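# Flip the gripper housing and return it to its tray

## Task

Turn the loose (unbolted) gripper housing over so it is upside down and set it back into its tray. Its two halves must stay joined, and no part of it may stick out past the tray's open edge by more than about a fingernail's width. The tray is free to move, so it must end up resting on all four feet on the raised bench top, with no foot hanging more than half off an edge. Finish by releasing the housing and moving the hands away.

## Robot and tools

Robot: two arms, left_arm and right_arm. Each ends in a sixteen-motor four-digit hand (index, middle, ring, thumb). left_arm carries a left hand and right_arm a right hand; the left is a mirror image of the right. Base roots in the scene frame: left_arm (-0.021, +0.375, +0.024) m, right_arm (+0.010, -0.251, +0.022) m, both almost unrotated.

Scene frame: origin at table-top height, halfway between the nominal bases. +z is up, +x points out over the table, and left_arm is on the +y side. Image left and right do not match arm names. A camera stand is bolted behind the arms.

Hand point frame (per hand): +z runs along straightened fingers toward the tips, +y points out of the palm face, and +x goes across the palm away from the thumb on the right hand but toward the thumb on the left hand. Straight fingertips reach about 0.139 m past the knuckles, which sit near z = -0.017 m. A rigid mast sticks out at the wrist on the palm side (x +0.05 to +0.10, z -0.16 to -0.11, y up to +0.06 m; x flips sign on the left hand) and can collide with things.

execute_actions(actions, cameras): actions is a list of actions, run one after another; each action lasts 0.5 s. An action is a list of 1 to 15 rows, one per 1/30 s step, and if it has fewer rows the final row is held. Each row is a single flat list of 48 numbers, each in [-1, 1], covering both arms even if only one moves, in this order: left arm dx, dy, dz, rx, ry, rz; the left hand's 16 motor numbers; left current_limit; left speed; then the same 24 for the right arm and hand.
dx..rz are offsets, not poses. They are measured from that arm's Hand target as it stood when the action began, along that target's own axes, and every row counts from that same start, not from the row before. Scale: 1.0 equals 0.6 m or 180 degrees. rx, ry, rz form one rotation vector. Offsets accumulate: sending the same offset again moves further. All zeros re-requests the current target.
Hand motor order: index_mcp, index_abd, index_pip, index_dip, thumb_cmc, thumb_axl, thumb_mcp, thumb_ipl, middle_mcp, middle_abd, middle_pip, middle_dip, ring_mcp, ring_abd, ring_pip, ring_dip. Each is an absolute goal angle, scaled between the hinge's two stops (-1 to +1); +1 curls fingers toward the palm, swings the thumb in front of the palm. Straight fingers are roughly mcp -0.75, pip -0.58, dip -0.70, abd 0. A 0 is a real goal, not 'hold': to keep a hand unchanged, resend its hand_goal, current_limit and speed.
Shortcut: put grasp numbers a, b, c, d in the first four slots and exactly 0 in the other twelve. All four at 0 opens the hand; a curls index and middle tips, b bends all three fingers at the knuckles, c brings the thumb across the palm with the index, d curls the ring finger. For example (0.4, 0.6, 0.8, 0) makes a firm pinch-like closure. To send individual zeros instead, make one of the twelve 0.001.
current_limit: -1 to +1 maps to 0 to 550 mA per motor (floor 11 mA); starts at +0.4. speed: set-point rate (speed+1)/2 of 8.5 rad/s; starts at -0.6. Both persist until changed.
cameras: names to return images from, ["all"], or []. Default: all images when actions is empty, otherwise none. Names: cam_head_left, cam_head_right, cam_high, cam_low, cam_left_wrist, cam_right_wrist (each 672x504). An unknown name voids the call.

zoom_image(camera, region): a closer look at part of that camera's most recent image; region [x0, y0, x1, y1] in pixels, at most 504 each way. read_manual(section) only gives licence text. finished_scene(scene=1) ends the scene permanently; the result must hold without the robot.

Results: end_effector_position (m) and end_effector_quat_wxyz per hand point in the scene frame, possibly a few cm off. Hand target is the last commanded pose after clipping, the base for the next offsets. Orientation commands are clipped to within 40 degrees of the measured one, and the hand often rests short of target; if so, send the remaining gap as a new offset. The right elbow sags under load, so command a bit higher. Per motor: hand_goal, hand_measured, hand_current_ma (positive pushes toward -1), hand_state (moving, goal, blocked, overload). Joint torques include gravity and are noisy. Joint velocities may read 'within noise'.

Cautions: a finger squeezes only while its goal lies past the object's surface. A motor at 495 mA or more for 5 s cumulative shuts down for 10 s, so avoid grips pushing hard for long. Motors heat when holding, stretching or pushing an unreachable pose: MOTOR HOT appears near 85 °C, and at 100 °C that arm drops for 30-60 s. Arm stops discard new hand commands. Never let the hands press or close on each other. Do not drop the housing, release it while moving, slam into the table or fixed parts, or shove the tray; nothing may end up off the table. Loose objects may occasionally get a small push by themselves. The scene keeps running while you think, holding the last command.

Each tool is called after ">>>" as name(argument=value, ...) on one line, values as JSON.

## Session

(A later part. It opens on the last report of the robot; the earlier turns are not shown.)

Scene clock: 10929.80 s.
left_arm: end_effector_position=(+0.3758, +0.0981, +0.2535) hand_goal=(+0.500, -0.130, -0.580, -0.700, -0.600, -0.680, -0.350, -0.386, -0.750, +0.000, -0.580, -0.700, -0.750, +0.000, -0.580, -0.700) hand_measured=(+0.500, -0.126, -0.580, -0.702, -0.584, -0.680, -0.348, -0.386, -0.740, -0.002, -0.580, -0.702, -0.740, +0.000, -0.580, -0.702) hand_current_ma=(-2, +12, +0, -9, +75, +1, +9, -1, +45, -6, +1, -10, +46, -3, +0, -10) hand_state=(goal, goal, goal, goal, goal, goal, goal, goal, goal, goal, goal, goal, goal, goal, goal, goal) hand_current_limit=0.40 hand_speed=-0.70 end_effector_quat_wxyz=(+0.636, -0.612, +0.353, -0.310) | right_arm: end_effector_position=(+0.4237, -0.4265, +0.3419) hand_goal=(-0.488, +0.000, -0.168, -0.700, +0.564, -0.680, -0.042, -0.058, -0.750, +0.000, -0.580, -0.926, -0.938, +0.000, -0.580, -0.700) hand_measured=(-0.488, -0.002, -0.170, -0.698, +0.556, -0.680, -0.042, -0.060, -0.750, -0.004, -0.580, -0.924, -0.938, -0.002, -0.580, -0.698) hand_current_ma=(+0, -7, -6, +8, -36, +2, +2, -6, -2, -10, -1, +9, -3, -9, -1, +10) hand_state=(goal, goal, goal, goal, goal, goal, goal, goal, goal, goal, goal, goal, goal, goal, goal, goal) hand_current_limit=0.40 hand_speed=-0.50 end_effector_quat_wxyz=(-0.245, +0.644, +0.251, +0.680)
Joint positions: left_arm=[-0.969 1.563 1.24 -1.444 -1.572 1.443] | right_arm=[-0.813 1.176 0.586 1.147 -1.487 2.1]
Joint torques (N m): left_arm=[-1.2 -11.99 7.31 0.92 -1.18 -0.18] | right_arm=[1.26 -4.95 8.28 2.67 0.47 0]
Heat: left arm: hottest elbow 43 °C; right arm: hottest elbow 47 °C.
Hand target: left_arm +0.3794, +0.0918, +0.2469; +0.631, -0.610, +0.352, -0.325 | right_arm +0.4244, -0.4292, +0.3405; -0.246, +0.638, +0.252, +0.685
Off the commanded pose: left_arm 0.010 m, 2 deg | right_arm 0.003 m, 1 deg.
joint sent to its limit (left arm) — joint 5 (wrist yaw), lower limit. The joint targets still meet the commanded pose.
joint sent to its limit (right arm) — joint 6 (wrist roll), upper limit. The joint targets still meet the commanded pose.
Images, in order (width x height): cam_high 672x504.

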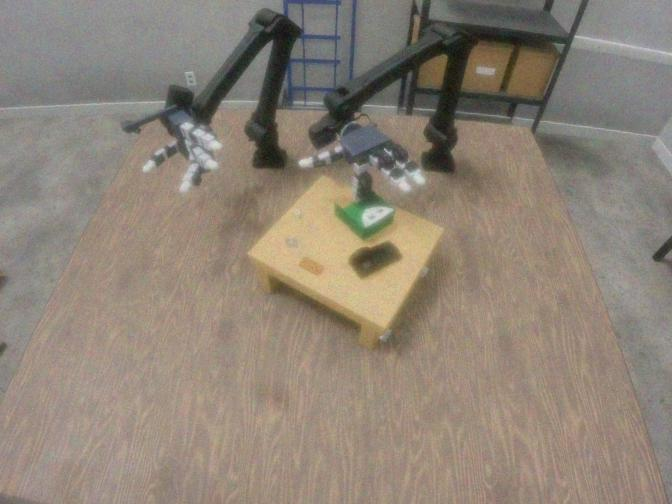

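>>> execute_actions(actions=[[[0,0,0.02,0,0,0,0.5,-0.13,-0.58,-0.7,-0.6,-0.68,-0.35,-0.386,-0.75,0.001,-0.58,-0.7,-0.75,0.001,-0.58,-0.7,0.4,-0.7,0,0,0,0,0,0,0,0,0.75,0,0,0,0,0,0,0,0,0,0,0,0,0,0.4,-0.5]],[[0,-0.002,0.02,0,0,0,0.5,-0.13,-0.58,-0.7,-0.6,-0.68,-0.35,-0.386,-0.75,0.001,-0.58,-0.7,-0.75,0.001,-0.58,-0.7,0.4,-0.7,0,0,0,0,0,0,0,0,0.75,0,0,0,0,0,0,0,0,0,0,0,0,0,0.4,-0.5]]], cameras=["cam_high"])

>>> zoom_image(camera="cam_high", region=[335, 175, 395, 235])

Scene clock: 10938.13 s.
left_arm: end_effector_position=(+0.3876, +0.1130, +0.2475) hand_goal=(+0.500, -0.130, -0.580, -0.700, -0.600, -0.680, -0.350, -0.386, -0.750, +0.000, -0.580, -0.700, -0.750, +0.000, -0.580, -0.700) hand_measured=(+0.512, -0.130, -0.574, -0.698, -0.584, -0.680, -0.348, -0.386, -0.740, -0.002, -0.580, -0.702, -0.740, +0.000, -0.580, -0.702) hand_current_ma=(+55, +4, +30, +10, +75, +1, +9, -1, +45, -6, +1, -10, +46, -3, +0, -10) hand_state=(goal, goal, goal, goal, goal, goal, goal, goal, goal, goal, goal, goal, goal, goal, goal, goal) hand_current_limit=0.40 hand_speed=-0.70 end_effector_quat_wxyz=(+0.644, -0.618, +0.344, -0.294) | right_arm: end_effector_position=(+0.4237, -0.4265, +0.3419) hand_goal=(-0.488, +0.000, -0.168, -0.700, +0.564, -0.680, -0.042, -0.058, -0.750, +0.000, -0.580, -0.926, -0.938, +0.000, -0.580, -0.700) hand_measured=(-0.488, -0.002, -0.170, -0.698, +0.556, -0.680, -0.042, -0.060, -0.750, -0.004, -0.580, -0.924, -0.938, -0.002, -0.580, -0.698) hand_current_ma=(+0, -7, -6, +8, -36, +2, +2, -6, -2, -10, -1, +9, -3, -9, -1, +10) hand_state=(goal, goal, goal, goal, goal, goal, goal, goal, goal, goal, goal, goal, goal, goal, goal, goal) hand_current_limit=0.40 hand_speed=-0.50 end_effector_quat_wxyz=(-0.245, +0.644, +0.251, +0.680)
Joint positions: left_arm=[-0.928 1.577 1.24 -1.444 -1.572 1.44] | right_arm=[-0.813 1.176 0.586 1.147 -1.487 2.1]
Joint torques (N m): left_arm=[-0.15 -11.28 9.74 0.69 -1.21 -0.11] | right_arm=[0.85 -4.66 8.14 2.7 0.5 -0.03]
Heat: left arm: hottest elbow 43 °C; right arm: hottest elbow 47 °C.
Hand target: left_arm +0.3996, +0.1046, +0.2482; +0.631, -0.610, +0.353, -0.325 | right_arm +0.4244, -0.4292, +0.3405; -0.246, +0.638, +0.252, +0.685
Off the commanded pose: left_arm 0.015 m, 4 deg | right_arm 0.003 m, 1 deg.
joint sent to its limit (left arm) — joint 5 (wrist yaw), lower limit. The joint targets are off in orientation, not in position.
joint sent to its limit (right arm) — joint 6 (wrist roll), upper limit. The joint targets still meet the commanded pose.
Images, in order (width x height): cam_high 672x504.

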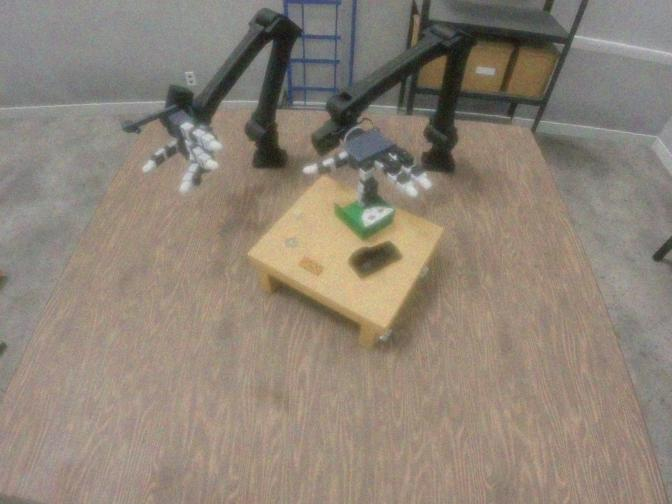

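Scaled by 8.400 from the camera's 672x504 image, which has a finer 960x720 frame.

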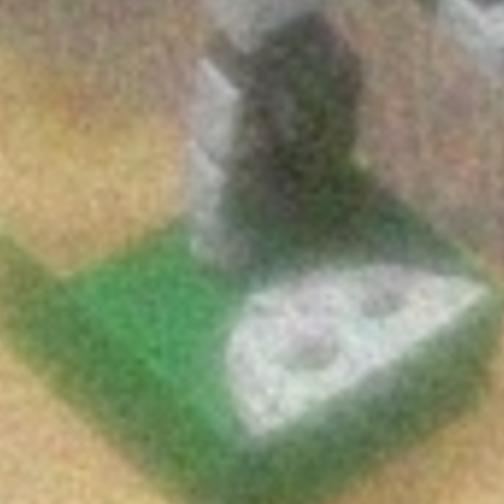

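>>> execute_actions(actions=[[[0.003,-0.012,0.016,0,0,0,0.5,-0.13,-0.58,-0.7,-0.6,-0.68,-0.35,-0.386,-0.75,0.001,-0.58,-0.7,-0.75,0.001,-0.58,-0.7,0.4,-0.7,0,0,0,0,0,0,0,0,0.75,0,0,0,0,0,0,0,0,0,0,0,0,0,0.4,-0.5]],[[0.003,-0.006,0.016,0,0,0,0.5,-0.13,-0.58,-0.7,-0.6,-0.68,-0.35,-0.386,-0.75,0.001,-0.58,-0.7,-0.75,0.001,-0.58,-0.7,0.4,-0.7,0,0,0,0,0,0,0,0,0.75,0,0,0,0,0,0,0,0,0,0,0,0,0,0.4,-0.5]]], cameras=["cam_high"])

>>> zoom_image(camera="cam_high", region=[335, 175, 395, 235])

Scene clock: 10945.70 s.
left_arm: end_effector_position=(+0.4054, +0.1196, +0.2524) hand_goal=(+0.500, -0.130, -0.580, -0.700, -0.600, -0.680, -0.350, -0.386, -0.750, +0.000, -0.580, -0.700, -0.750, +0.000, -0.580, -0.700) hand_measured=(+0.506, -0.130, -0.576, -0.698, -0.584, -0.680, -0.348, -0.386, -0.740, -0.002, -0.580, -0.702, -0.740, +0.000, -0.580, -0.702) hand_current_ma=(+25, +3, +14, +11, +75, +1, +9, -1, +45, -6, +1, -10, +46, -3, +0, -10) hand_state=(goal, goal, goal, goal, goal, goal, goal, goal, goal, goal, goal, goal, goal, goal, goal, goal) hand_current_limit=0.40 hand_speed=-0.70 end_effector_quat_wxyz=(+0.647, -0.627, +0.326, -0.287) | right_arm: end_effector_position=(+0.4237, -0.4265, +0.3419) hand_goal=(-0.488, +0.000, -0.168, -0.700, +0.564, -0.680, -0.042, -0.058, -0.750, +0.000, -0.580, -0.926, -0.938, +0.000, -0.580, -0.700) hand_measured=(-0.488, -0.002, -0.170, -0.698, +0.556, -0.680, -0.042, -0.060, -0.750, -0.004, -0.580, -0.924, -0.938, -0.002, -0.580, -0.698) hand_current_ma=(+0, -7, -6, +8, -36, +2, +2, -6, -2, -10, -1, +9, -3, -9, -1, +10) hand_state=(goal, goal, goal, goal, goal, goal, goal, goal, goal, goal, goal, goal, goal, goal, goal, goal) hand_current_limit=0.40 hand_speed=-0.50 end_effector_quat_wxyz=(-0.245, +0.644, +0.251, +0.680)
Joint positions: left_arm=[-0.889 1.597 1.277 -1.444 -1.572 1.44] | right_arm=[-0.813 1.176 0.586 1.147 -1.487 2.1]
Joint torques (N m): left_arm=[-0.09 -11.81 10.96 0.09 -1.23 0.04] | right_arm=[0.62 -5.01 8.51 2.8 0.5 -0.01]
Heat: left arm: hottest elbow 44 °C; right arm: hottest elbow 47 °C.
Hand target: left_arm +0.4178, +0.1115, +0.2589; +0.631, -0.610, +0.353, -0.325 | right_arm +0.4244, -0.4292, +0.3405; -0.246, +0.638, +0.252, +0.685
Off the commanded pose: left_arm 0.016 m, 6 deg | right_arm 0.003 m, 1 deg.
joint sent to its limit (left arm) — joint 5 (wrist yaw), lower limit. The joint targets are off in orientation, not in position.
joint sent to its limit (right arm) — joint 6 (wrist roll), upper limit. The joint targets still meet the commanded pose.
Images, in order (width x height): cam_high 672x504.

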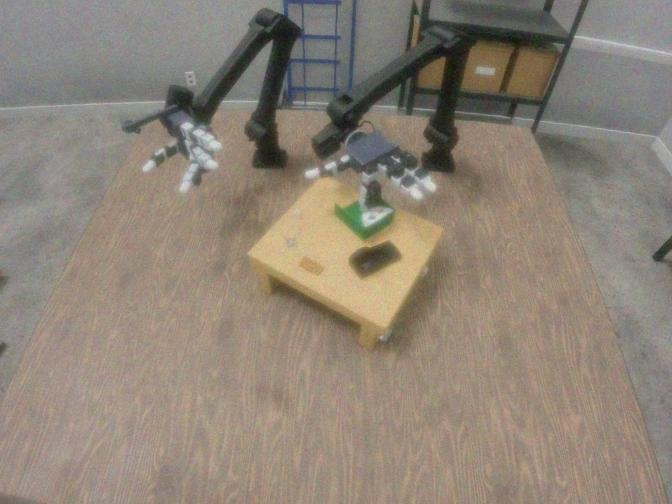

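Scaled by 8.400 from the camera's 672x504 image, which has a finer 960x720 frame.

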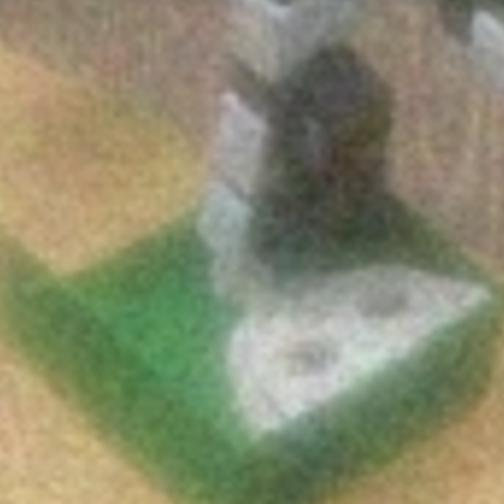

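>>> execute_actions(actions=[[[0.002,-0.002,0.016,0,0,0,0.5,-0.13,-0.58,-0.7,-0.6,-0.68,-0.35,-0.386,-0.75,0.001,-0.58,-0.7,-0.75,0.001,-0.58,-0.7,0.4,-0.7,0,0,0,0,0,0,0,0,0.75,0,0,0,0,0,0,0,0,0,0,0,0,0,0.4,-0.5]]], cameras=["cam_high"])

>>> zoom_image(camera="cam_high", region=[335, 175, 395, 235])

Scene clock: 10951.93 s.
left_arm: end_effector_position=(+0.4143, +0.1228, +0.2530) hand_goal=(+0.500, -0.130, -0.580, -0.700, -0.600, -0.680, -0.350, -0.386, -0.750, +0.000, -0.580, -0.700, -0.750, +0.000, -0.580, -0.700) hand_measured=(+0.510, -0.130, -0.574, -0.698, -0.584, -0.680, -0.348, -0.386, -0.740, -0.002, -0.580, -0.702, -0.740, +0.000, -0.580, -0.702) hand_current_ma=(+52, +3, +26, +11, +75, +1, +9, -1, +45, -6, +1, -10, +46, -3, +0, -10) hand_state=(goal, goal, goal, goal, goal, goal, goal, goal, goal, goal, goal, goal, goal, goal, goal, goal) hand_current_limit=0.40 hand_speed=-0.70 end_effector_quat_wxyz=(+0.649, -0.631, +0.318, -0.282) | right_arm: end_effector_position=(+0.4237, -0.4265, +0.3419) hand_goal=(-0.488, +0.000, -0.168, -0.700, +0.564, -0.680, -0.042, -0.058, -0.750, +0.000, -0.580, -0.926, -0.938, +0.000, -0.580, -0.700) hand_measured=(-0.488, -0.002, -0.170, -0.698, +0.556, -0.680, -0.042, -0.060, -0.750, -0.004, -0.580, -0.924, -0.938, -0.002, -0.580, -0.698) hand_current_ma=(+0, -7, -6, +8, -36, +2, +2, -6, -2, -10, -1, +9, -3, -9, -1, +10) hand_state=(goal, goal, goal, goal, goal, goal, goal, goal, goal, goal, goal, goal, goal, goal, goal, goal) hand_current_limit=0.40 hand_speed=-0.50 end_effector_quat_wxyz=(-0.245, +0.644, +0.251, +0.680)
Joint positions: left_arm=[-0.87 1.611 1.295 -1.444 -1.572 1.44] | right_arm=[-0.813 1.176 0.586 1.147 -1.487 2.1]
Joint torques (N m): left_arm=[0.38 -12.04 11.02 0.08 -1.23 0.09] | right_arm=[0.79 -4.72 8.18 2.62 0.46 0.05]
Heat: left arm: hottest elbow 44 °C; right arm: hottest elbow 47 °C.
Hand target: left_arm +0.4266, +0.1157, +0.2600; +0.631, -0.610, +0.353, -0.325 | right_arm +0.4244, -0.4292, +0.3405; -0.246, +0.638, +0.252, +0.685
Off the commanded pose: left_arm 0.016 m, 7 deg | right_arm 0.003 m, 1 deg.
joint sent to its limit (left arm) — joint 5 (wrist yaw), lower limit. The joint targets are off in orientation, not in position.
joint sent to its limit (right arm) — joint 6 (wrist roll), upper limit. The joint targets still meet the commanded pose.
Images, in order (width x height): cam_high 672x504.

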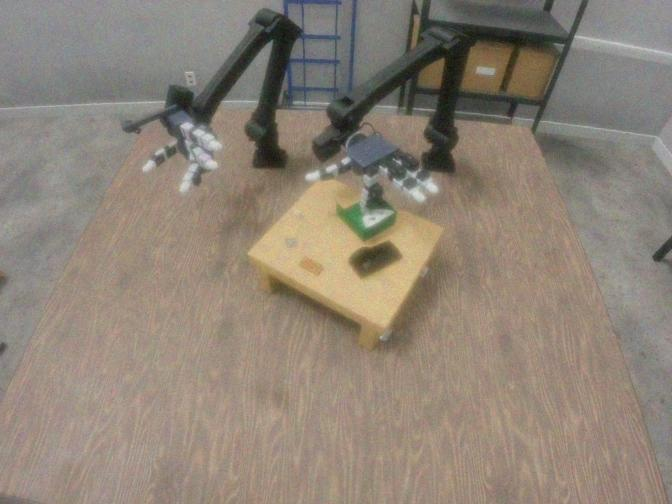

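Scaled by 8.400 from the camera's 672x504 image, which has a finer 960x720 frame.

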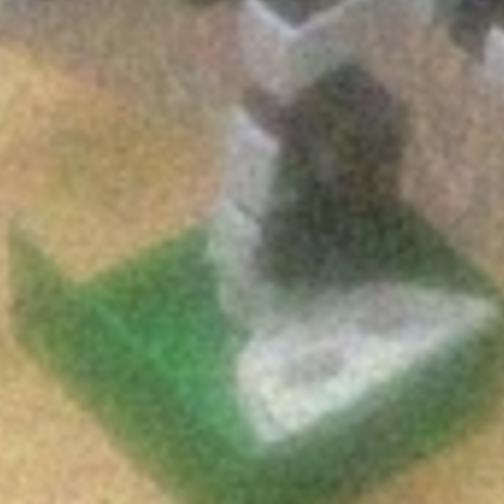

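>>> execute_actions(actions=[[[0,-0.004,-0.045,0,0,0,0.5,-0.13,-0.58,-0.7,-0.6,-0.68,-0.35,-0.386,-0.75,0.001,-0.58,-0.7,-0.75,0.001,-0.58,-0.7,0.4,-0.7,0,0,0,0,0,0,0,0,0.75,0,0,0,0,0,0,0,0,0,0,0,0,0,0.4,-0.5]],[[0,-0.055,0,0,0,0,0.5,-0.13,-0.58,-0.7,-0.6,-0.68,-0.35,-0.386,-0.75,0.001,-0.58,-0.7,-0.75,0.001,-0.58,-0.7,0.4,-0.7,0,0,0,0,0,0,0,0,0.75,0,0,0,0,0,0,0,0,0,0,0,0,0,0.4,-0.5]],[[-0.01,-0.06,0.025,0,0,0,0.5,-0.13,-0.58,-0.7,-0.6,-0.68,-0.35,-0.386,-0.75,0.001,-0.58,-0.7,-0.75,0.001,-0.58,-0.7,0.4,-0.7,0,0,0,0,0,0,0,0,0.75,0,0,0,0,0,0,0,0,0,0,0,0,0,0.4,-0.5]],[[-0.03,-0.05,0.044,0,-0.0241,0,0.3,-0.13,-0.58,-0.7,-0.3,-0.68,-0.35,-0.386,-0.75,0.001,-0.58,-0.7,-0.75,0.001,-0.58,-0.7,0.4,-0.7,0,0,0,0,0,0,0,0,0.75,0,0,0,0,0,0,0,0,0,0,0,0,0,0.4,-0.5]],[[-0.027,-0.045,0.045,0,-0.0241,0,0,0.001,-0.9,-0.9,0.001,-0.68,-0.35,-0.386,-0.95,0.001,-0.9,-0.9,-0.95,0.001,-0.9,-0.9,0.4,-0.7,0,0,0,0,0,0,0,0,0.75,0,0,0,0,0,0,0,0,0,0,0,0,0,0.4,-0.5]],[[-0.022,-0.04,0.046,0,-0.0241,0,-0.9,0.001,-0.9,-0.9,0.001,-0.68,-0.35,-0.386,-0.95,0.001,-0.9,-0.9,-0.95,0.001,-0.9,-0.9,0.4,-0.7,0,0,0,0,0,0,0,0,0.75,0,0,0,0,0,0,0,0,0,0,0,0,0,0.4,-0.5]],[[-0.018,-0.04,0.047,0,-0.0241,0,-0.9,0.001,-0.9,-0.9,0.001,-0.68,-0.35,-0.386,-0.95,0.001,-0.9,-0.9,-0.95,0.001,-0.9,-0.9,0.4,-0.7,0,0,0,0,0,0,0,0,0.75,0,0,0,0,0,0,0,0,0,0,0,0,0,0.4,-0.5]],[[-0.015,-0.035,0.047,0,-0.0241,0,-0.9,0.001,-0.9,-0.9,0.001,-0.68,-0.35,-0.386,-0.95,0.001,-0.9,-0.9,-0.95,0.001,-0.9,-0.9,0.4,-0.7,0,0,0,0,0,0,0,0,0.75,0,0,0,0,0,0,0,0,0,0,0,0,0,0.4,-0.5]]], cameras=["cam_head_left","cam_head_right"])

>>> zoom_image(camera="cam_head_left", region=[250, 240, 330, 308])

>>> zoom_image(camera="cam_head_right", region=[250, 240, 330, 308])

Scene clock: 10974.93 s.
left_arm: end_effector_position=(+0.4723, +0.2494, +0.4456) hand_goal=(-0.900, +0.000, -0.900, -0.900, +0.000, -0.680, -0.350, -0.386, -0.950, +0.000, -0.900, -0.900, -0.950, +0.000, -0.900, -0.900) hand_measured=(-0.880, -0.004, -0.894, -0.898, +0.004, -0.680, -0.348, -0.386, -0.930, -0.002, -0.894, -0.896, -0.930, +0.000, -0.894, -0.896) hand_current_ma=(+95, -15, +30, +13, +15, +1, +8, -1, +100, -6, +29, +14, +103, -3, +27, +14) hand_state=(goal, goal, goal, goal, goal, goal, goal, goal, blocked, goal, goal, goal, blocked, goal, goal, goal) hand_current_limit=0.40 hand_speed=-0.70 end_effector_quat_wxyz=(+0.683, -0.668, +0.229, -0.186) | right_arm: end_effector_position=(+0.4237, -0.4265, +0.3419) hand_goal=(-0.488, +0.000, -0.168, -0.700, +0.564, -0.680, -0.042, -0.058, -0.750, +0.000, -0.580, -0.926, -0.938, +0.000, -0.580, -0.700) hand_measured=(-0.488, -0.002, -0.170, -0.698, +0.556, -0.680, -0.042, -0.060, -0.750, -0.004, -0.580, -0.924, -0.938, -0.002, -0.580, -0.698) hand_current_ma=(+0, -7, -6, +8, -36, +2, +2, -6, -2, -10, -1, +9, -3, -9, -1, +10) hand_state=(goal, goal, goal, goal, goal, goal, goal, goal, goal, goal, goal, goal, goal, goal, goal, goal) hand_current_limit=0.40 hand_speed=-0.50 end_effector_quat_wxyz=(-0.245, +0.644, +0.251, +0.680)
Joint positions: left_arm=[-0.589 1.544 1.73 -1.674 -1.572 1.718] | right_arm=[-0.813 1.176 0.586 1.147 -1.487 2.1]
Joint torques (N m): left_arm=[-0.79 -13.45 11.86 0.29 -1.3 0.15] | right_arm=[0.73 -4.89 8.16 2.63 0.47 0.08]
Heat: left arm: hottest elbow 45 °C; right arm: hottest elbow 47 °C.
Hand target: left_arm +0.4767, +0.2474, +0.4625; +0.686, -0.661, +0.228, -0.204 | right_arm +0.4244, -0.4292, +0.3405; -0.246, +0.638, +0.252, +0.685
Off the commanded pose: left_arm 0.018 m, 2 deg | right_arm 0.003 m, 1 deg.
joint sent to its limit (left arm) — joint 4 (wrist pitch), lower limit; joint 5 (wrist yaw), lower limit. The joint targets still meet the commanded pose.
joint sent to its limit (right arm) — joint 6 (wrist roll), upper limit. The joint targets still meet the commanded pose.
Images, in order (width x height): cam_head_left 672x504, cam_head_right 672x504.

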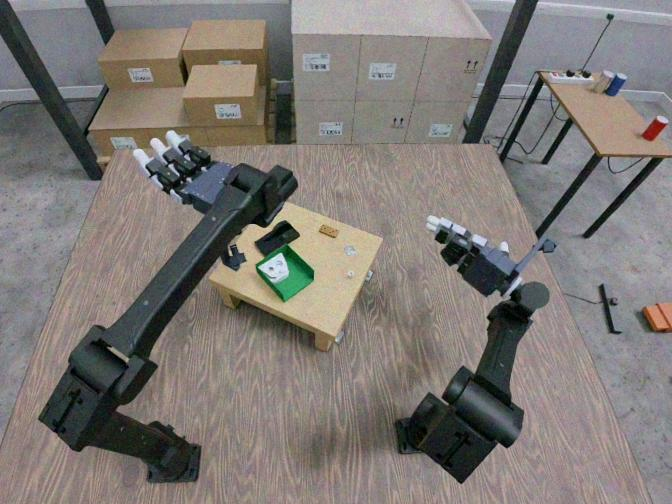

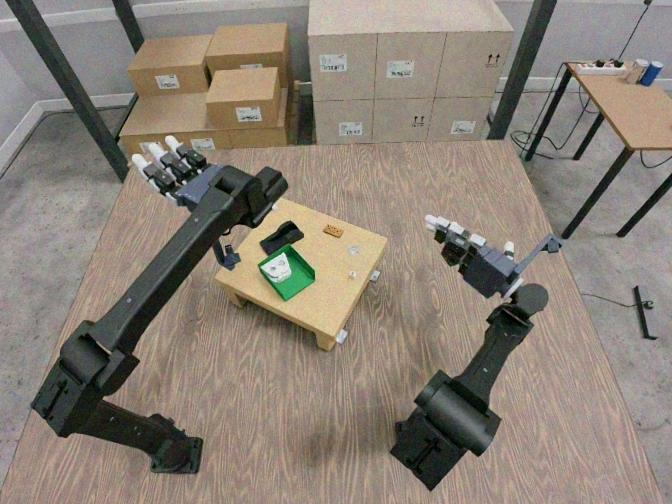

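Scaled by 6.300 from the camera's 672x504 image, which has a finer 960x720 frame.

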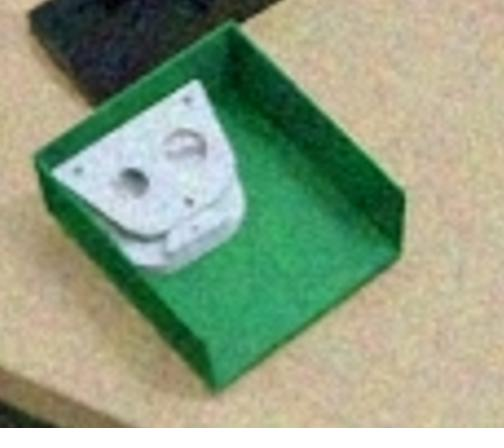

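Scaled by 6.300 from the camera's 672x504 image, which has a finer 960x720 frame.

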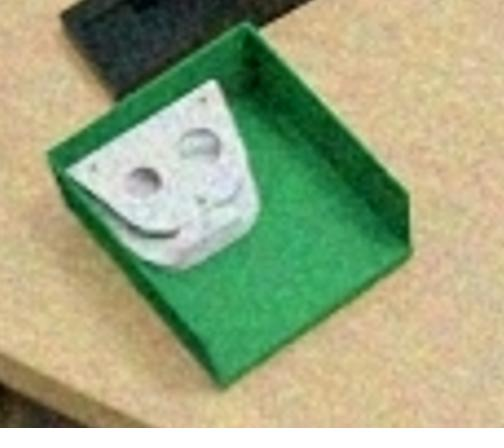

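>>> execute_actions(actions=[[[0,0.1257,-0.1097,-0.1667,0,0,-0.9,0.001,-0.9,-0.9,0.001,-0.68,-0.35,-0.386,-0.95,0.001,-0.9,-0.9,-0.95,0.001,-0.9,-0.9,0.4,-0.7,0,0,0,0,0,0,0,0,0.75,0,0,0,0,0,0,0,0,0,0,0,0,0,0.4,-0.5]],[[0,0.1257,-0.1097,-0.1667,0,0,-0.9,0.001,-0.9,-0.9,0.001,-0.68,-0.35,-0.386,-0.95,0.001,-0.9,-0.9,-0.95,0.001,-0.9,-0.9,0.4,-0.7,0,0,0,0,0,0,0,0,0.75,0,0,0,0,0,0,0,0,0,0,0,0,0,0.4,-0.5]],[[0,0.1257,-0.1097,-0.1667,0,0,-0.9,0.001,-0.9,-0.9,0.001,-0.68,-0.35,-0.386,-0.95,0.001,-0.9,-0.9,-0.95,0.001,-0.9,-0.9,0.4,-0.7,0,0,0,0,0,0,0,0,0.75,0,0,0,0,0,0,0,0,0,0,0,0,0,0.4,-0.5]]], cameras=["cam_left_wrist"])

>>> zoom_image(camera="cam_left_wrist", region=[220, 10, 420, 180])

Scene clock: 10995.00 s.
left_arm: end_effector_position=(+0.3251, +0.0395, +0.3635) hand_goal=(-0.900, +0.000, -0.900, -0.900, +0.000, -0.680, -0.350, -0.386, -0.950, +0.000, -0.900, -0.900, -0.950, +0.000, -0.900, -0.900) hand_measured=(-0.894, -0.002, -0.898, -0.898, +0.002, -0.680, -0.346, -0.386, -0.942, -0.002, -0.898, -0.898, -0.942, +0.000, -0.898, -0.898) hand_current_ma=(+31, -11, +11, +11, +14, +1, +18, -1, +37, -6, +10, +11, +38, -3, +9, +11) hand_state=(goal, goal, goal, goal, goal, goal, goal, goal, goal, goal, goal, goal, goal, goal, goal, goal) hand_current_limit=0.40 hand_speed=-0.70 end_effector_quat_wxyz=(+0.006, +0.948, -0.316, +0.042) | right_arm: end_effector_position=(+0.4237, -0.4265, +0.3419) hand_goal=(-0.488, +0.000, -0.168, -0.700, +0.564, -0.680, -0.042, -0.058, -0.750, +0.000, -0.580, -0.926, -0.938, +0.000, -0.580, -0.700) hand_measured=(-0.488, -0.002, -0.170, -0.698, +0.556, -0.680, -0.042, -0.060, -0.750, -0.004, -0.580, -0.924, -0.938, -0.002, -0.580, -0.698) hand_current_ma=(+0, -7, -6, +8, -36, +2, +2, -6, -2, -10, -1, +9, -3, -9, -1, +10) hand_state=(goal, goal, goal, goal, goal, goal, goal, goal, goal, goal, goal, goal, goal, goal, goal, goal) hand_current_limit=0.40 hand_speed=-0.50 end_effector_quat_wxyz=(-0.245, +0.644, +0.251, +0.680)
Joint positions: left_arm=[-0.586 1.493 1.683 -1.677 -0.01 1.622] | right_arm=[-0.813 1.176 0.586 1.147 -1.487 2.1]
Joint torques (N m): left_arm=[-0.5 -13.74 7.94 0.29 0.2 -0.1] | right_arm=[0.91 -5.54 8.34 2.62 0.46 -0.01]
Heat: left arm: hottest elbow 49 °C; right arm: hottest elbow 47 °C.
Hand target: left_arm +0.3244, +0.0409, +0.3679; -0.018, +0.952, -0.305, -0.017 | right_arm +0.4244, -0.4292, +0.3405; -0.246, +0.638, +0.252, +0.685
Off the commanded pose: left_arm 0.005 m, 7 deg | right_arm 0.003 m, 1 deg.
joint sent to its limit (left arm) — joint 4 (wrist pitch), lower limit. The joint targets are off in orientation, not in position.
joint sent to its limit (right arm) — joint 6 (wrist roll), upper limit. The joint targets still meet the commanded pose.
camera_calibration:
cam_left_wrist: T_world_to_cam=[[-0.245505, 0.969063, -0.0253886, 0.0161964], [0.609772, 0.174735, 0.773076, -0.535697], [0.753595, 0.174313, -0.633806, 0.100667], [0, 0, 0, 1]] pos_world=[0.254768, 0.0603623, 0.478349]
Images, in order (width x height): cam_left_wrist 672x504.

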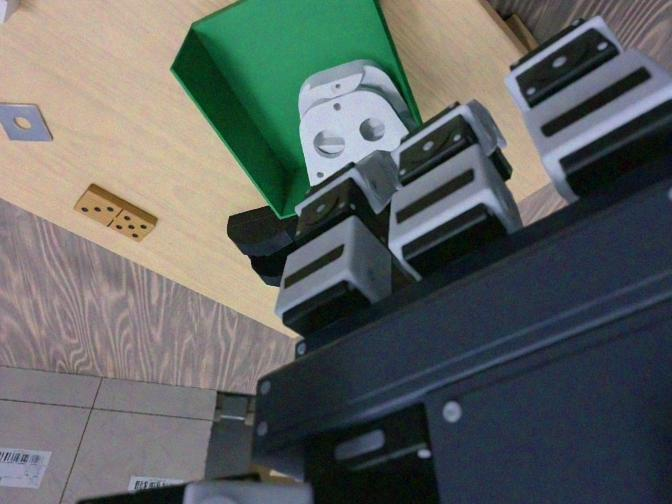

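Scaled by 2.520 from the camera's 672x504 image, which has a finer 960x720 frame.

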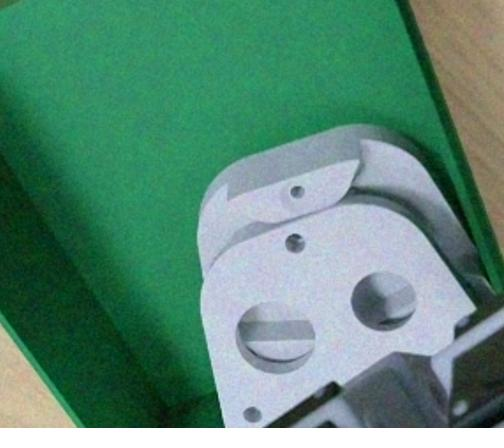

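>>> zoom_image(camera="cam_left_wrist", region=[285, 50, 425, 190])

Scaled by 3.600 from the camera's 672x504 image, which has a finer 960x720 frame.

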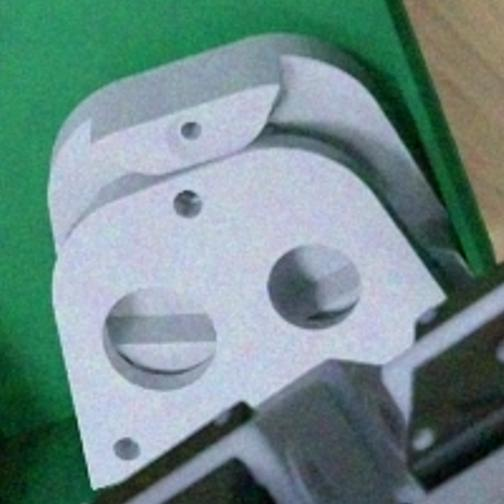

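>>> execute_actions(actions=[[[0.007,-0.04,0.023,0,0,0,-0.9,0.001,-0.9,-0.9,0.001,-0.68,-0.35,-0.386,-0.95,0.001,-0.9,-0.9,-0.95,0.001,-0.9,-0.9,0.4,-0.7,0,0,0,0,0,0,0,0,0.75,0,0,0,0,0,0,0,0,0,0,0,0,0,0.4,-0.5]]], cameras=["cam_left_wrist"])

>>> zoom_image(camera="cam_left_wrist", region=[240, 20, 420, 180])

Scene clock: 11073.97 s.
left_arm: end_effector_position=(+0.3429, +0.0597, +0.3636) hand_goal=(-0.900, +0.000, -0.900, -0.900, +0.000, -0.680, -0.350, -0.386, -0.950, +0.000, -0.900, -0.900, -0.950, +0.000, -0.900, -0.900) hand_measured=(-0.894, -0.002, -0.898, -0.898, +0.002, -0.680, -0.346, -0.386, -0.944, -0.002, -0.898, -0.898, -0.942, +0.000, -0.898, -0.898) hand_current_ma=(+28, -11, +11, +11, +9, +1, +18, -1, +34, -6, +10, +11, +35, -3, +9, +11) hand_state=(goal, goal, goal, goal, goal, goal, goal, goal, goal, goal, goal, goal, goal, goal, goal, goal) hand_current_limit=0.40 hand_speed=-0.70 end_effector_quat_wxyz=(+0.006, +0.955, -0.293, +0.042) | right_arm: end_effector_position=(+0.4237, -0.4265, +0.3419) hand_goal=(-0.488, +0.000, -0.168, -0.700, +0.564, -0.680, -0.042, -0.058, -0.750, +0.000, -0.580, -0.926, -0.938, +0.000, -0.580, -0.700) hand_measured=(-0.488, -0.002, -0.170, -0.698, +0.556, -0.680, -0.042, -0.060, -0.750, -0.004, -0.580, -0.924, -0.938, -0.002, -0.580, -0.698) hand_current_ma=(+0, -7, -6, +8, -36, +2, +2, -6, -2, -10, -1, +9, -3, -9, -1, +10) hand_state=(goal, goal, goal, goal, goal, goal, goal, goal, goal, goal, goal, goal, goal, goal, goal, goal) hand_current_limit=0.40 hand_speed=-0.50 end_effector_quat_wxyz=(-0.245, +0.644, +0.251, +0.680)
Joint positions: left_arm=[-0.529 1.493 1.683 -1.677 -0.009 1.63] | right_arm=[-0.813 1.176 0.586 1.147 -1.487 2.1]
Joint torques (N m): left_arm=[-1.03 -11.69 7.66 0.39 0 0.15] | right_arm=[1.03 -5.07 8.24 2.63 0.47 0.03]
Heat: left arm: hottest elbow 44 °C; right arm: hottest elbow 47 °C.
Hand target: left_arm +0.3414, +0.0586, +0.3545; -0.018, +0.952, -0.305, -0.017 | right_arm +0.4244, -0.4292, +0.3405; -0.246, +0.638, +0.252, +0.685
Off the commanded pose: left_arm 0.009 m, 7 deg | right_arm 0.003 m, 1 deg.
joint sent to its limit (left arm) — joint 4 (wrist pitch), lower limit. The joint targets are off in orientation, not in position.
joint sent to its limit (right arm) — joint 6 (wrist roll), upper limit. The joint targets still meet the commanded pose.
camera_calibration:
cam_left_wrist: T_world_to_cam=[[-0.292698, 0.955852, -0.0259728, 0.0181867], [0.600919, 0.205004, 0.772573, -0.548701], [0.74379, 0.210523, -0.634394, 0.085223], [0, 0, 0, 1]] pos_world=[0.27166, 0.0771607, 0.478449]
Images, in order (width x height): cam_left_wrist 672x504.

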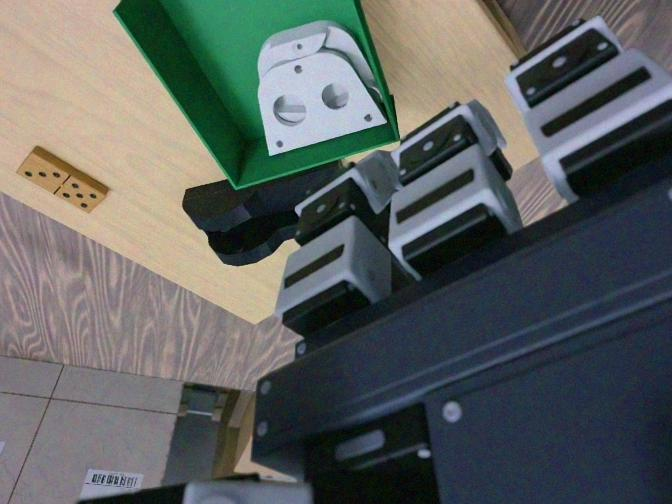

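Scaled by 2.800 from the camera's 672x504 image, which has a finer 960x720 frame.

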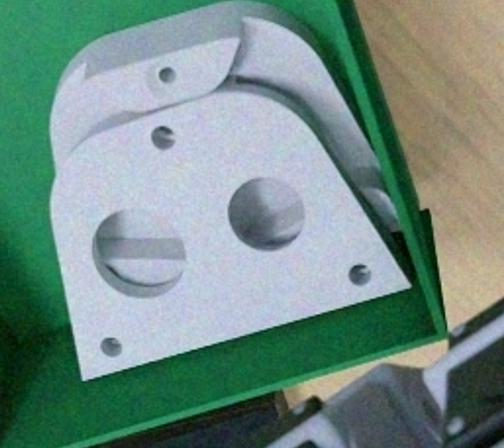

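>>> execute_actions(actions=[], cameras=["cam_head_left","cam_head_right","cam_left_wrist","cam_high"])

>>> zoom_image(camera="cam_left_wrist", region=[230, 10, 430, 190])

Scene clock: 11101.00 s.
left_arm: end_effector_position=(+0.3429, +0.0597, +0.3636) hand_goal=(-0.900, +0.000, -0.900, -0.900, +0.000, -0.680, -0.350, -0.386, -0.950, +0.000, -0.900, -0.900, -0.950, +0.000, -0.900, -0.900) hand_measured=(-0.894, -0.002, -0.898, -0.898, +0.002, -0.680, -0.346, -0.386, -0.944, -0.002, -0.898, -0.898, -0.942, +0.000, -0.898, -0.898) hand_current_ma=(+28, -11, +11, +11, +9, +1, +18, -1, +34, -6, +10, +11, +35, -3, +9, +11) hand_state=(goal, goal, goal, goal, goal, goal, goal, goal, goal, goal, goal, goal, goal, goal, goal, goal) hand_current_limit=0.40 hand_speed=-0.70 end_effector_quat_wxyz=(+0.006, +0.955, -0.293, +0.042) | right_arm: end_effector_position=(+0.4237, -0.4265, +0.3419) hand_goal=(-0.488, +0.000, -0.168, -0.700, +0.564, -0.680, -0.042, -0.058, -0.750, +0.000, -0.580, -0.926, -0.938, +0.000, -0.580, -0.700) hand_measured=(-0.488, -0.002, -0.170, -0.698, +0.556, -0.680, -0.042, -0.060, -0.750, -0.004, -0.580, -0.924, -0.938, -0.002, -0.580, -0.698) hand_current_ma=(+0, -7, -6, +8, -36, +2, +2, -6, -2, -10, -1, +9, -3, -9, -1, +10) hand_state=(goal, goal, goal, goal, goal, goal, goal, goal, goal, goal, goal, goal, goal, goal, goal, goal) hand_current_limit=0.40 hand_speed=-0.50 end_effector_quat_wxyz=(-0.245, +0.644, +0.251, +0.680)
Joint positions: left_arm=[-0.529 1.493 1.683 -1.677 -0.009 1.63] | right_arm=[-0.813 1.176 0.586 1.147 -1.487 2.1]
Joint velocities: within noise
Joint torques (N m): left_arm=[-0.97 -12.04 7.69 0.38 -0.02 0.15] | right_arm=[1.2 -4.89 8.32 2.73 0.48 -0.02]
Heat: left arm: hottest elbow 43 °C; right arm: hottest elbow 47 °C.
Hand target: left_arm +0.3414, +0.0586, +0.3545; -0.018, +0.952, -0.305, -0.017 | right_arm +0.4244, -0.4292, +0.3405; -0.246, +0.638, +0.252, +0.685
Off the commanded pose: left_arm 0.009 m, 7 deg | right_arm 0.003 m, 1 deg.
camera_calibration:
cam_left_wrist: T_world_to_cam=[[-0.292698, 0.955852, -0.0259728, 0.0181867], [0.600919, 0.205004, 0.772573, -0.548701], [0.74379, 0.210523, -0.634394, 0.085223], [0, 0, 0, 1]] pos_world=[0.27166, 0.0771607, 0.478449]
Images, in order (width x height): cam_head_left 672x504, cam_head_right 672x504, cam_high 672x504, cam_left_wrist 672x504.

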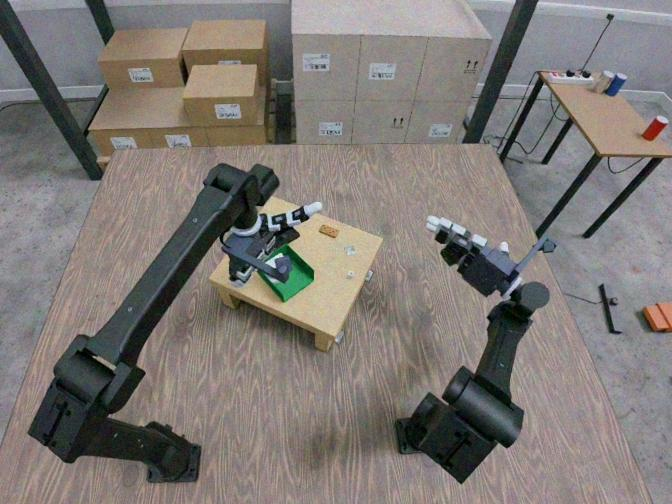

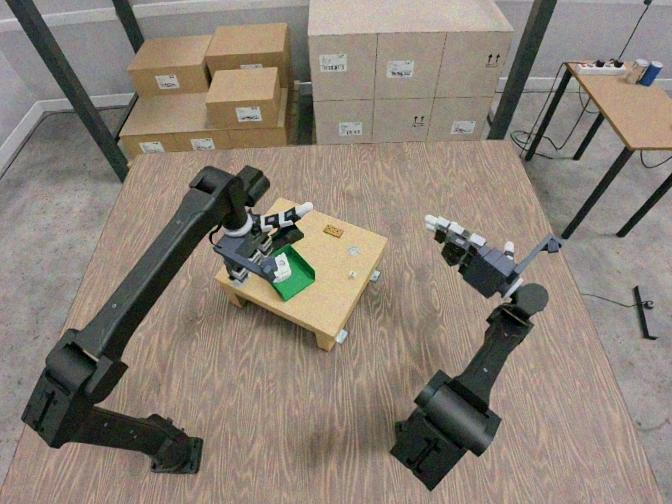

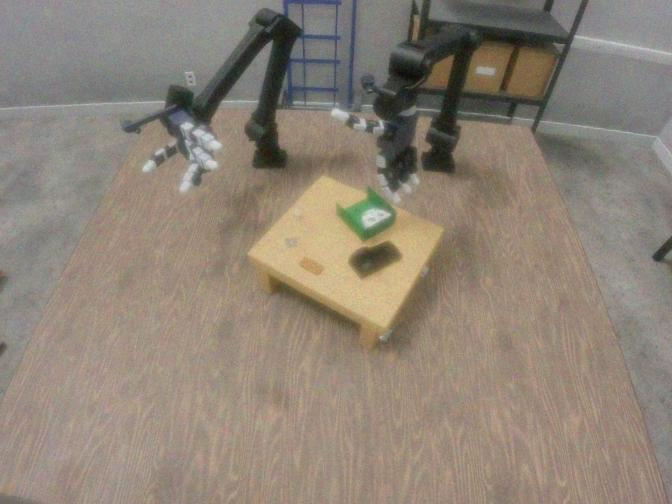

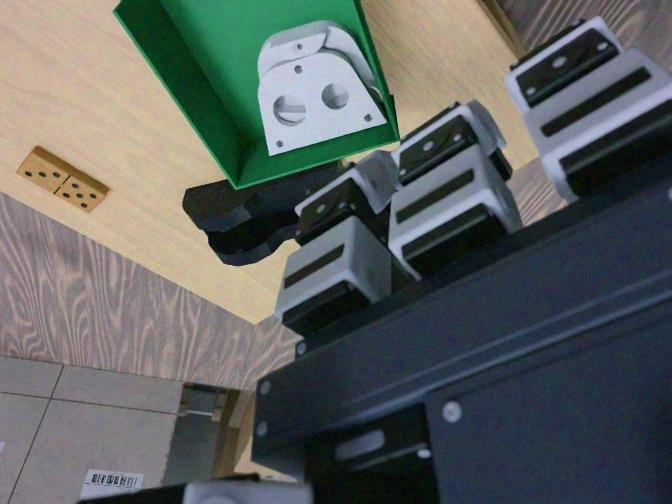

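Scaled by 2.520 from the camera's 672x504 image, which has a finer 960x720 frame.

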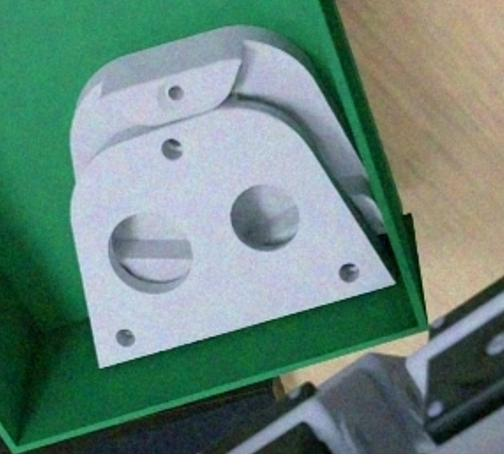

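>>> zoom_image(camera="cam_left_wrist", region=[252, 12, 402, 122])

Scaled by 3.360 from the camera's 672x504 image, which has a finer 960x720 frame.

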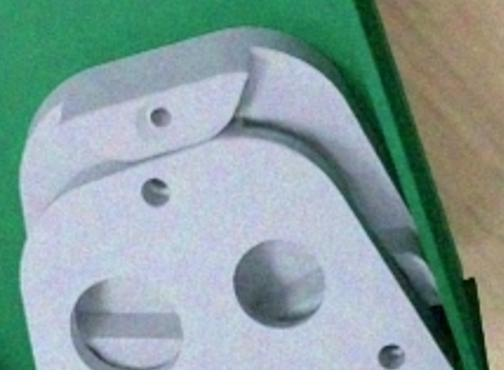

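>>> execute_actions(actions=[[[-0.007,0.04,-0.023,0,0,0,-0.9,0.001,-0.9,-0.9,0.001,-0.68,-0.35,-0.386,-0.95,0.001,-0.9,-0.9,-0.95,0.001,-0.9,-0.9,0.4,-0.7,0,0,0,0,0,0,0,0,0.75,0,0,0,0,0,0,0,0,0,0,0,0,0,0.4,-0.5]],[[0,-0.1637,0.0321,0.1667,0,0,-0.9,0.001,-0.9,-0.9,0.001,-0.68,-0.35,-0.386,-0.95,0.001,-0.9,-0.9,-0.95,0.001,-0.9,-0.9,0.4,-0.7,0,0,0,0,0,0,0,0,0.75,0,0,0,0,0,0,0,0,0,0,0,0,0,0.4,-0.5]],[[0,-0.1637,0.0321,0.1667,0,0,-0.9,0.001,-0.9,-0.9,0.001,-0.68,-0.35,-0.386,-0.95,0.001,-0.9,-0.9,-0.95,0.001,-0.9,-0.9,0.4,-0.7,0,0,0,0,0,0,0,0,0.75,0,0,0,0,0,0,0,0,0,0,0,0,0,0.4,-0.5]],[[0,-0.1637,0.0321,0.1667,0,0,-0.9,0.001,-0.9,-0.9,0.001,-0.68,-0.35,-0.386,-0.95,0.001,-0.9,-0.9,-0.95,0.001,-0.9,-0.9,0.4,-0.7,0,0,0,0,0,0,0,0,0.75,0,0,0,0,0,0,0,0,0,0,0,0,0,0.4,-0.5]]], cameras=["cam_head_left","cam_head_right","cam_high"])

>>> zoom_image(camera="cam_head_right", region=[250, 240, 330, 308])

>>> zoom_image(camera="cam_high", region=[335, 175, 395, 235])

Scene clock: 11171.73 s.
left_arm: end_effector_position=(+0.4665, +0.2496, +0.4488) hand_goal=(-0.900, +0.000, -0.900, -0.900, +0.000, -0.680, -0.350, -0.386, -0.950, +0.000, -0.900, -0.900, -0.950, +0.000, -0.900, -0.900) hand_measured=(-0.884, -0.002, -0.896, -0.898, +0.004, -0.680, -0.348, -0.386, -0.932, -0.002, -0.896, -0.898, -0.932, +0.000, -0.896, -0.898) hand_current_ma=(+78, -11, +14, +11, +18, +1, +16, -1, +85, -6, +14, +11, +88, -3, +13, +11) hand_state=(goal, goal, goal, goal, goal, goal, goal, goal, goal, goal, goal, goal, goal, goal, goal, goal) hand_current_limit=0.40 hand_speed=-0.70 end_effector_quat_wxyz=(+0.681, -0.669, +0.235, -0.185) | right_arm: end_effector_position=(+0.4237, -0.4265, +0.3419) hand_goal=(-0.488, +0.000, -0.168, -0.700, +0.564, -0.680, -0.042, -0.058, -0.750, +0.000, -0.580, -0.926, -0.938, +0.000, -0.580, -0.700) hand_measured=(-0.488, -0.002, -0.170, -0.698, +0.556, -0.680, -0.042, -0.060, -0.750, -0.004, -0.580, -0.924, -0.938, -0.002, -0.580, -0.698) hand_current_ma=(+0, -7, -6, +8, -36, +2, +2, -6, -2, -10, -1, +9, -3, -9, -1, +10) hand_state=(goal, goal, goal, goal, goal, goal, goal, goal, goal, goal, goal, goal, goal, goal, goal, goal) hand_current_limit=0.40 hand_speed=-0.50 end_effector_quat_wxyz=(-0.245, +0.644, +0.251, +0.680)
Joint positions: left_arm=[-0.595 1.531 1.727 -1.677 -1.566 1.733] | right_arm=[-0.813 1.176 0.586 1.147 -1.487 2.1]
Joint torques (N m): left_arm=[-0.21 -12.28 11.6 0.96 -1.51 0.12] | right_arm=[1.26 -4.72 8.36 2.69 0.48 0.03]
Heat: left arm: hottest elbow 43 °C; right arm: hottest elbow 47 °C.
Hand target: left_arm +0.4767, +0.2473, +0.4625; +0.686, -0.661, +0.228, -0.204 | right_arm +0.4244, -0.4292, +0.3405; -0.246, +0.638, +0.252, +0.685
Off the commanded pose: left_arm 0.017 m, 3 deg | right_arm 0.003 m, 1 deg.
joint sent to its limit (left arm) — joint 5 (wrist yaw), lower limit. The joint targets still meet the commanded pose.
joint sent to its limit (right arm) — joint 6 (wrist roll), upper limit. The joint targets still meet the commanded pose.
Images, in order (width x height): cam_head_left 672x504, cam_head_right 672x504, cam_high 672x504.

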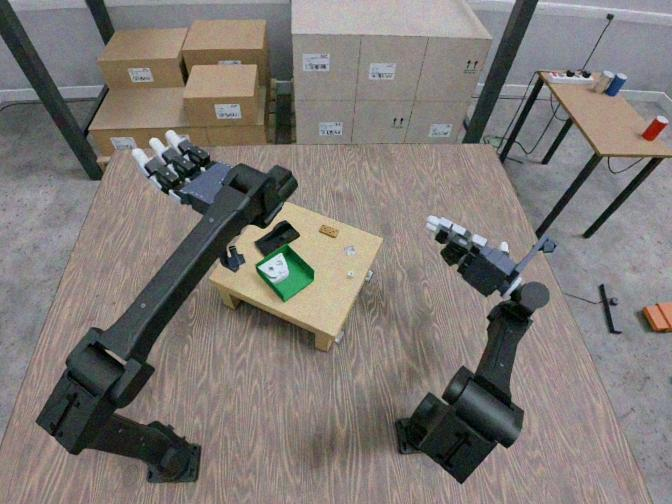

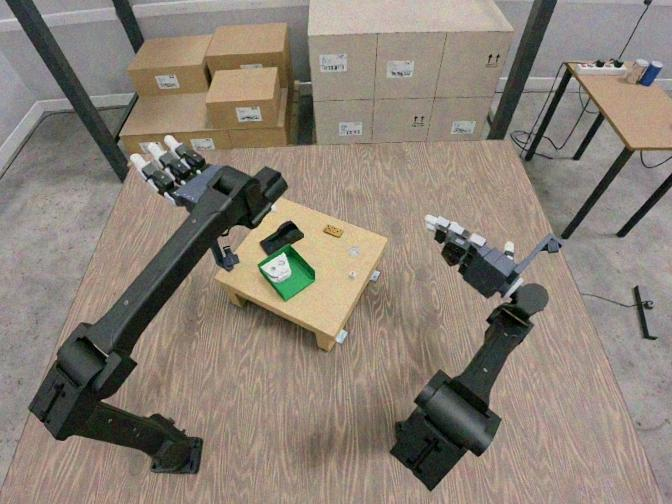

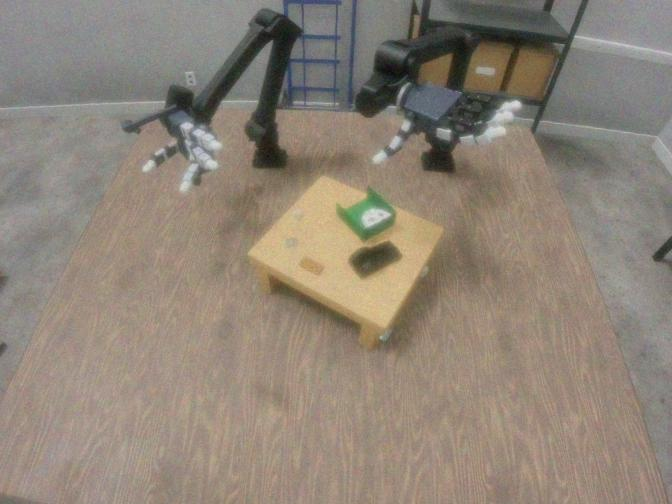

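Scaled by 6.300 from the camera's 672x504 image, which has a finer 960x720 frame.

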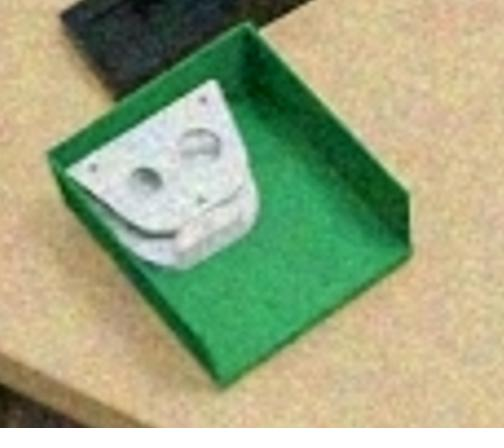

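Scaled by 8.400 from the camera's 672x504 image, which has a finer 960x720 frame.

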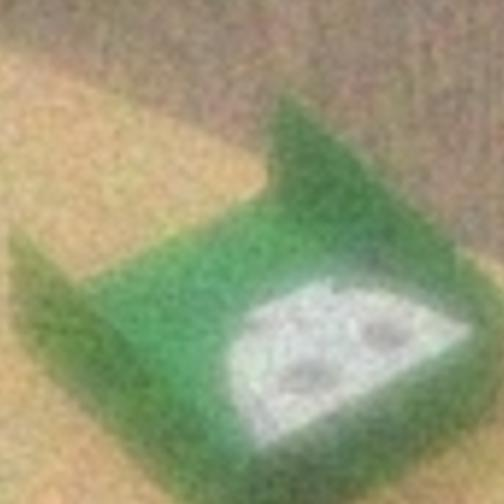

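>>> execute_actions(actions=[[[0.001,0.048,-0.06,0,0.0241,0,0.1,-0.13,-0.58,-0.7,-0.6,-0.68,-0.35,-0.386,-0.9,0.001,-0.7,-0.8,-0.9,0.001,-0.7,-0.8,0.4,-0.7,0,0,0,0,0,0,0,0,0.75,0,0,0,0,0,0,0,0,0,0,0,0,0,0.4,-0.5]],[[0.001,0.048,-0.06,0,0.0241,0,0.5,-0.13,-0.58,-0.7,-0.6,-0.68,-0.35,-0.386,-0.75,0.001,-0.58,-0.7,-0.75,0.001,-0.58,-0.7,0.4,-0.7,0,0,0,0,0,0,0,0,0.75,0,0,0,0,0,0,0,0,0,0,0,0,0,0.4,-0.5]],[[0.002,0.048,-0.06,0,0.0241,0,0.5,-0.13,-0.58,-0.7,-0.6,-0.68,-0.35,-0.386,-0.75,0.001,-0.58,-0.7,-0.75,0.001,-0.58,-0.7,0.4,-0.7,0,0,0,0,0,0,0,0,0.75,0,0,0,0,0,0,0,0,0,0,0,0,0,0.4,-0.5]]], cameras=["cam_high"])

>>> zoom_image(camera="cam_high", region=[335, 145, 415, 235])

Scene clock: 11189.23 s.
left_arm: end_effector_position=(+0.4060, +0.1656, +0.3662) hand_goal=(+0.500, -0.130, -0.580, -0.700, -0.600, -0.680, -0.350, -0.386, -0.750, +0.000, -0.580, -0.700, -0.750, +0.000, -0.580, -0.700) hand_measured=(+0.498, -0.128, -0.580, -0.702, -0.584, -0.680, -0.348, -0.386, -0.742, -0.002, -0.580, -0.702, -0.742, +0.000, -0.580, -0.702) hand_current_ma=(-6, +10, -1, -9, +73, +1, +9, -1, +42, -6, +0, -10, +43, -3, +0, -10) hand_state=(goal, goal, goal, goal, goal, goal, goal, goal, goal, goal, goal, goal, goal, goal, goal, goal) hand_current_limit=0.40 hand_speed=-0.70 end_effector_quat_wxyz=(+0.661, -0.632, +0.317, -0.252) | right_arm: end_effector_position=(+0.4237, -0.4265, +0.3419) hand_goal=(-0.488, +0.000, -0.168, -0.700, +0.564, -0.680, -0.042, -0.058, -0.750, +0.000, -0.580, -0.926, -0.938, +0.000, -0.580, -0.700) hand_measured=(-0.488, -0.002, -0.170, -0.698, +0.556, -0.680, -0.042, -0.060, -0.750, -0.004, -0.580, -0.924, -0.938, -0.002, -0.580, -0.698) hand_current_ma=(+0, -7, -6, +8, -36, +2, +2, -6, -2, -10, -1, +9, -3, -9, -1, +10) hand_state=(goal, goal, goal, goal, goal, goal, goal, goal, goal, goal, goal, goal, goal, goal, goal, goal) hand_current_limit=0.40 hand_speed=-0.50 end_effector_quat_wxyz=(-0.245, +0.644, +0.251, +0.680)
Joint positions: left_arm=[-0.822 1.473 1.444 -1.622 -1.572 1.59] | right_arm=[-0.813 1.176 0.586 1.147 -1.487 2.1]
Joint torques (N m): left_arm=[-0.56 -13.86 7.82 1.06 -1.19 -0.17] | right_arm=[0.97 -5.19 8.14 2.73 0.52 0.02]
Heat: left arm: hottest elbow 43 °C; right arm: hottest elbow 47 °C.
Hand target: left_arm +0.4076, +0.1669, +0.3739; +0.655, -0.633, +0.304, -0.278 | right_arm +0.4244, -0.4292, +0.3405; -0.246, +0.638, +0.252, +0.685
Off the commanded pose: left_arm 0.008 m, 3 deg | right_arm 0.003 m, 1 deg.
joint sent to its limit (left arm) — joint 5 (wrist yaw), lower limit. The joint targets still meet the commanded pose.
joint sent to its limit (right arm) — joint 6 (wrist roll), upper limit. The joint targets still meet the commanded pose.
Images, in order (width x height): cam_high 672x504.

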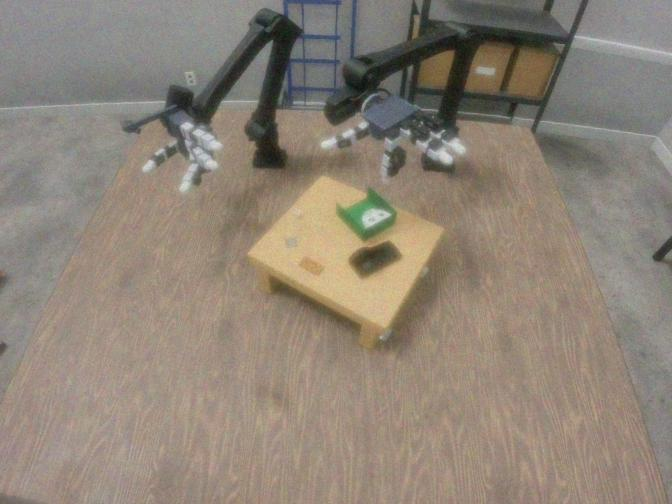

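Scaled by 5.600 from the camera's 672x504 image, which has a finer 960x720 frame.

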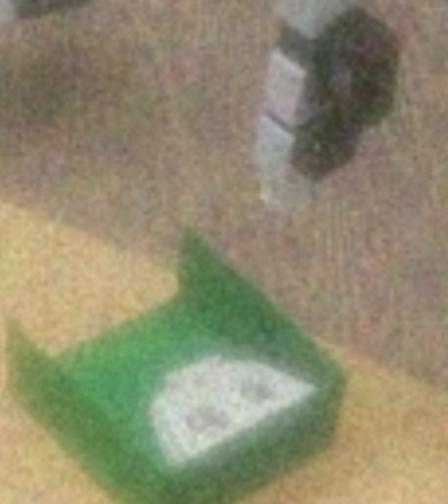

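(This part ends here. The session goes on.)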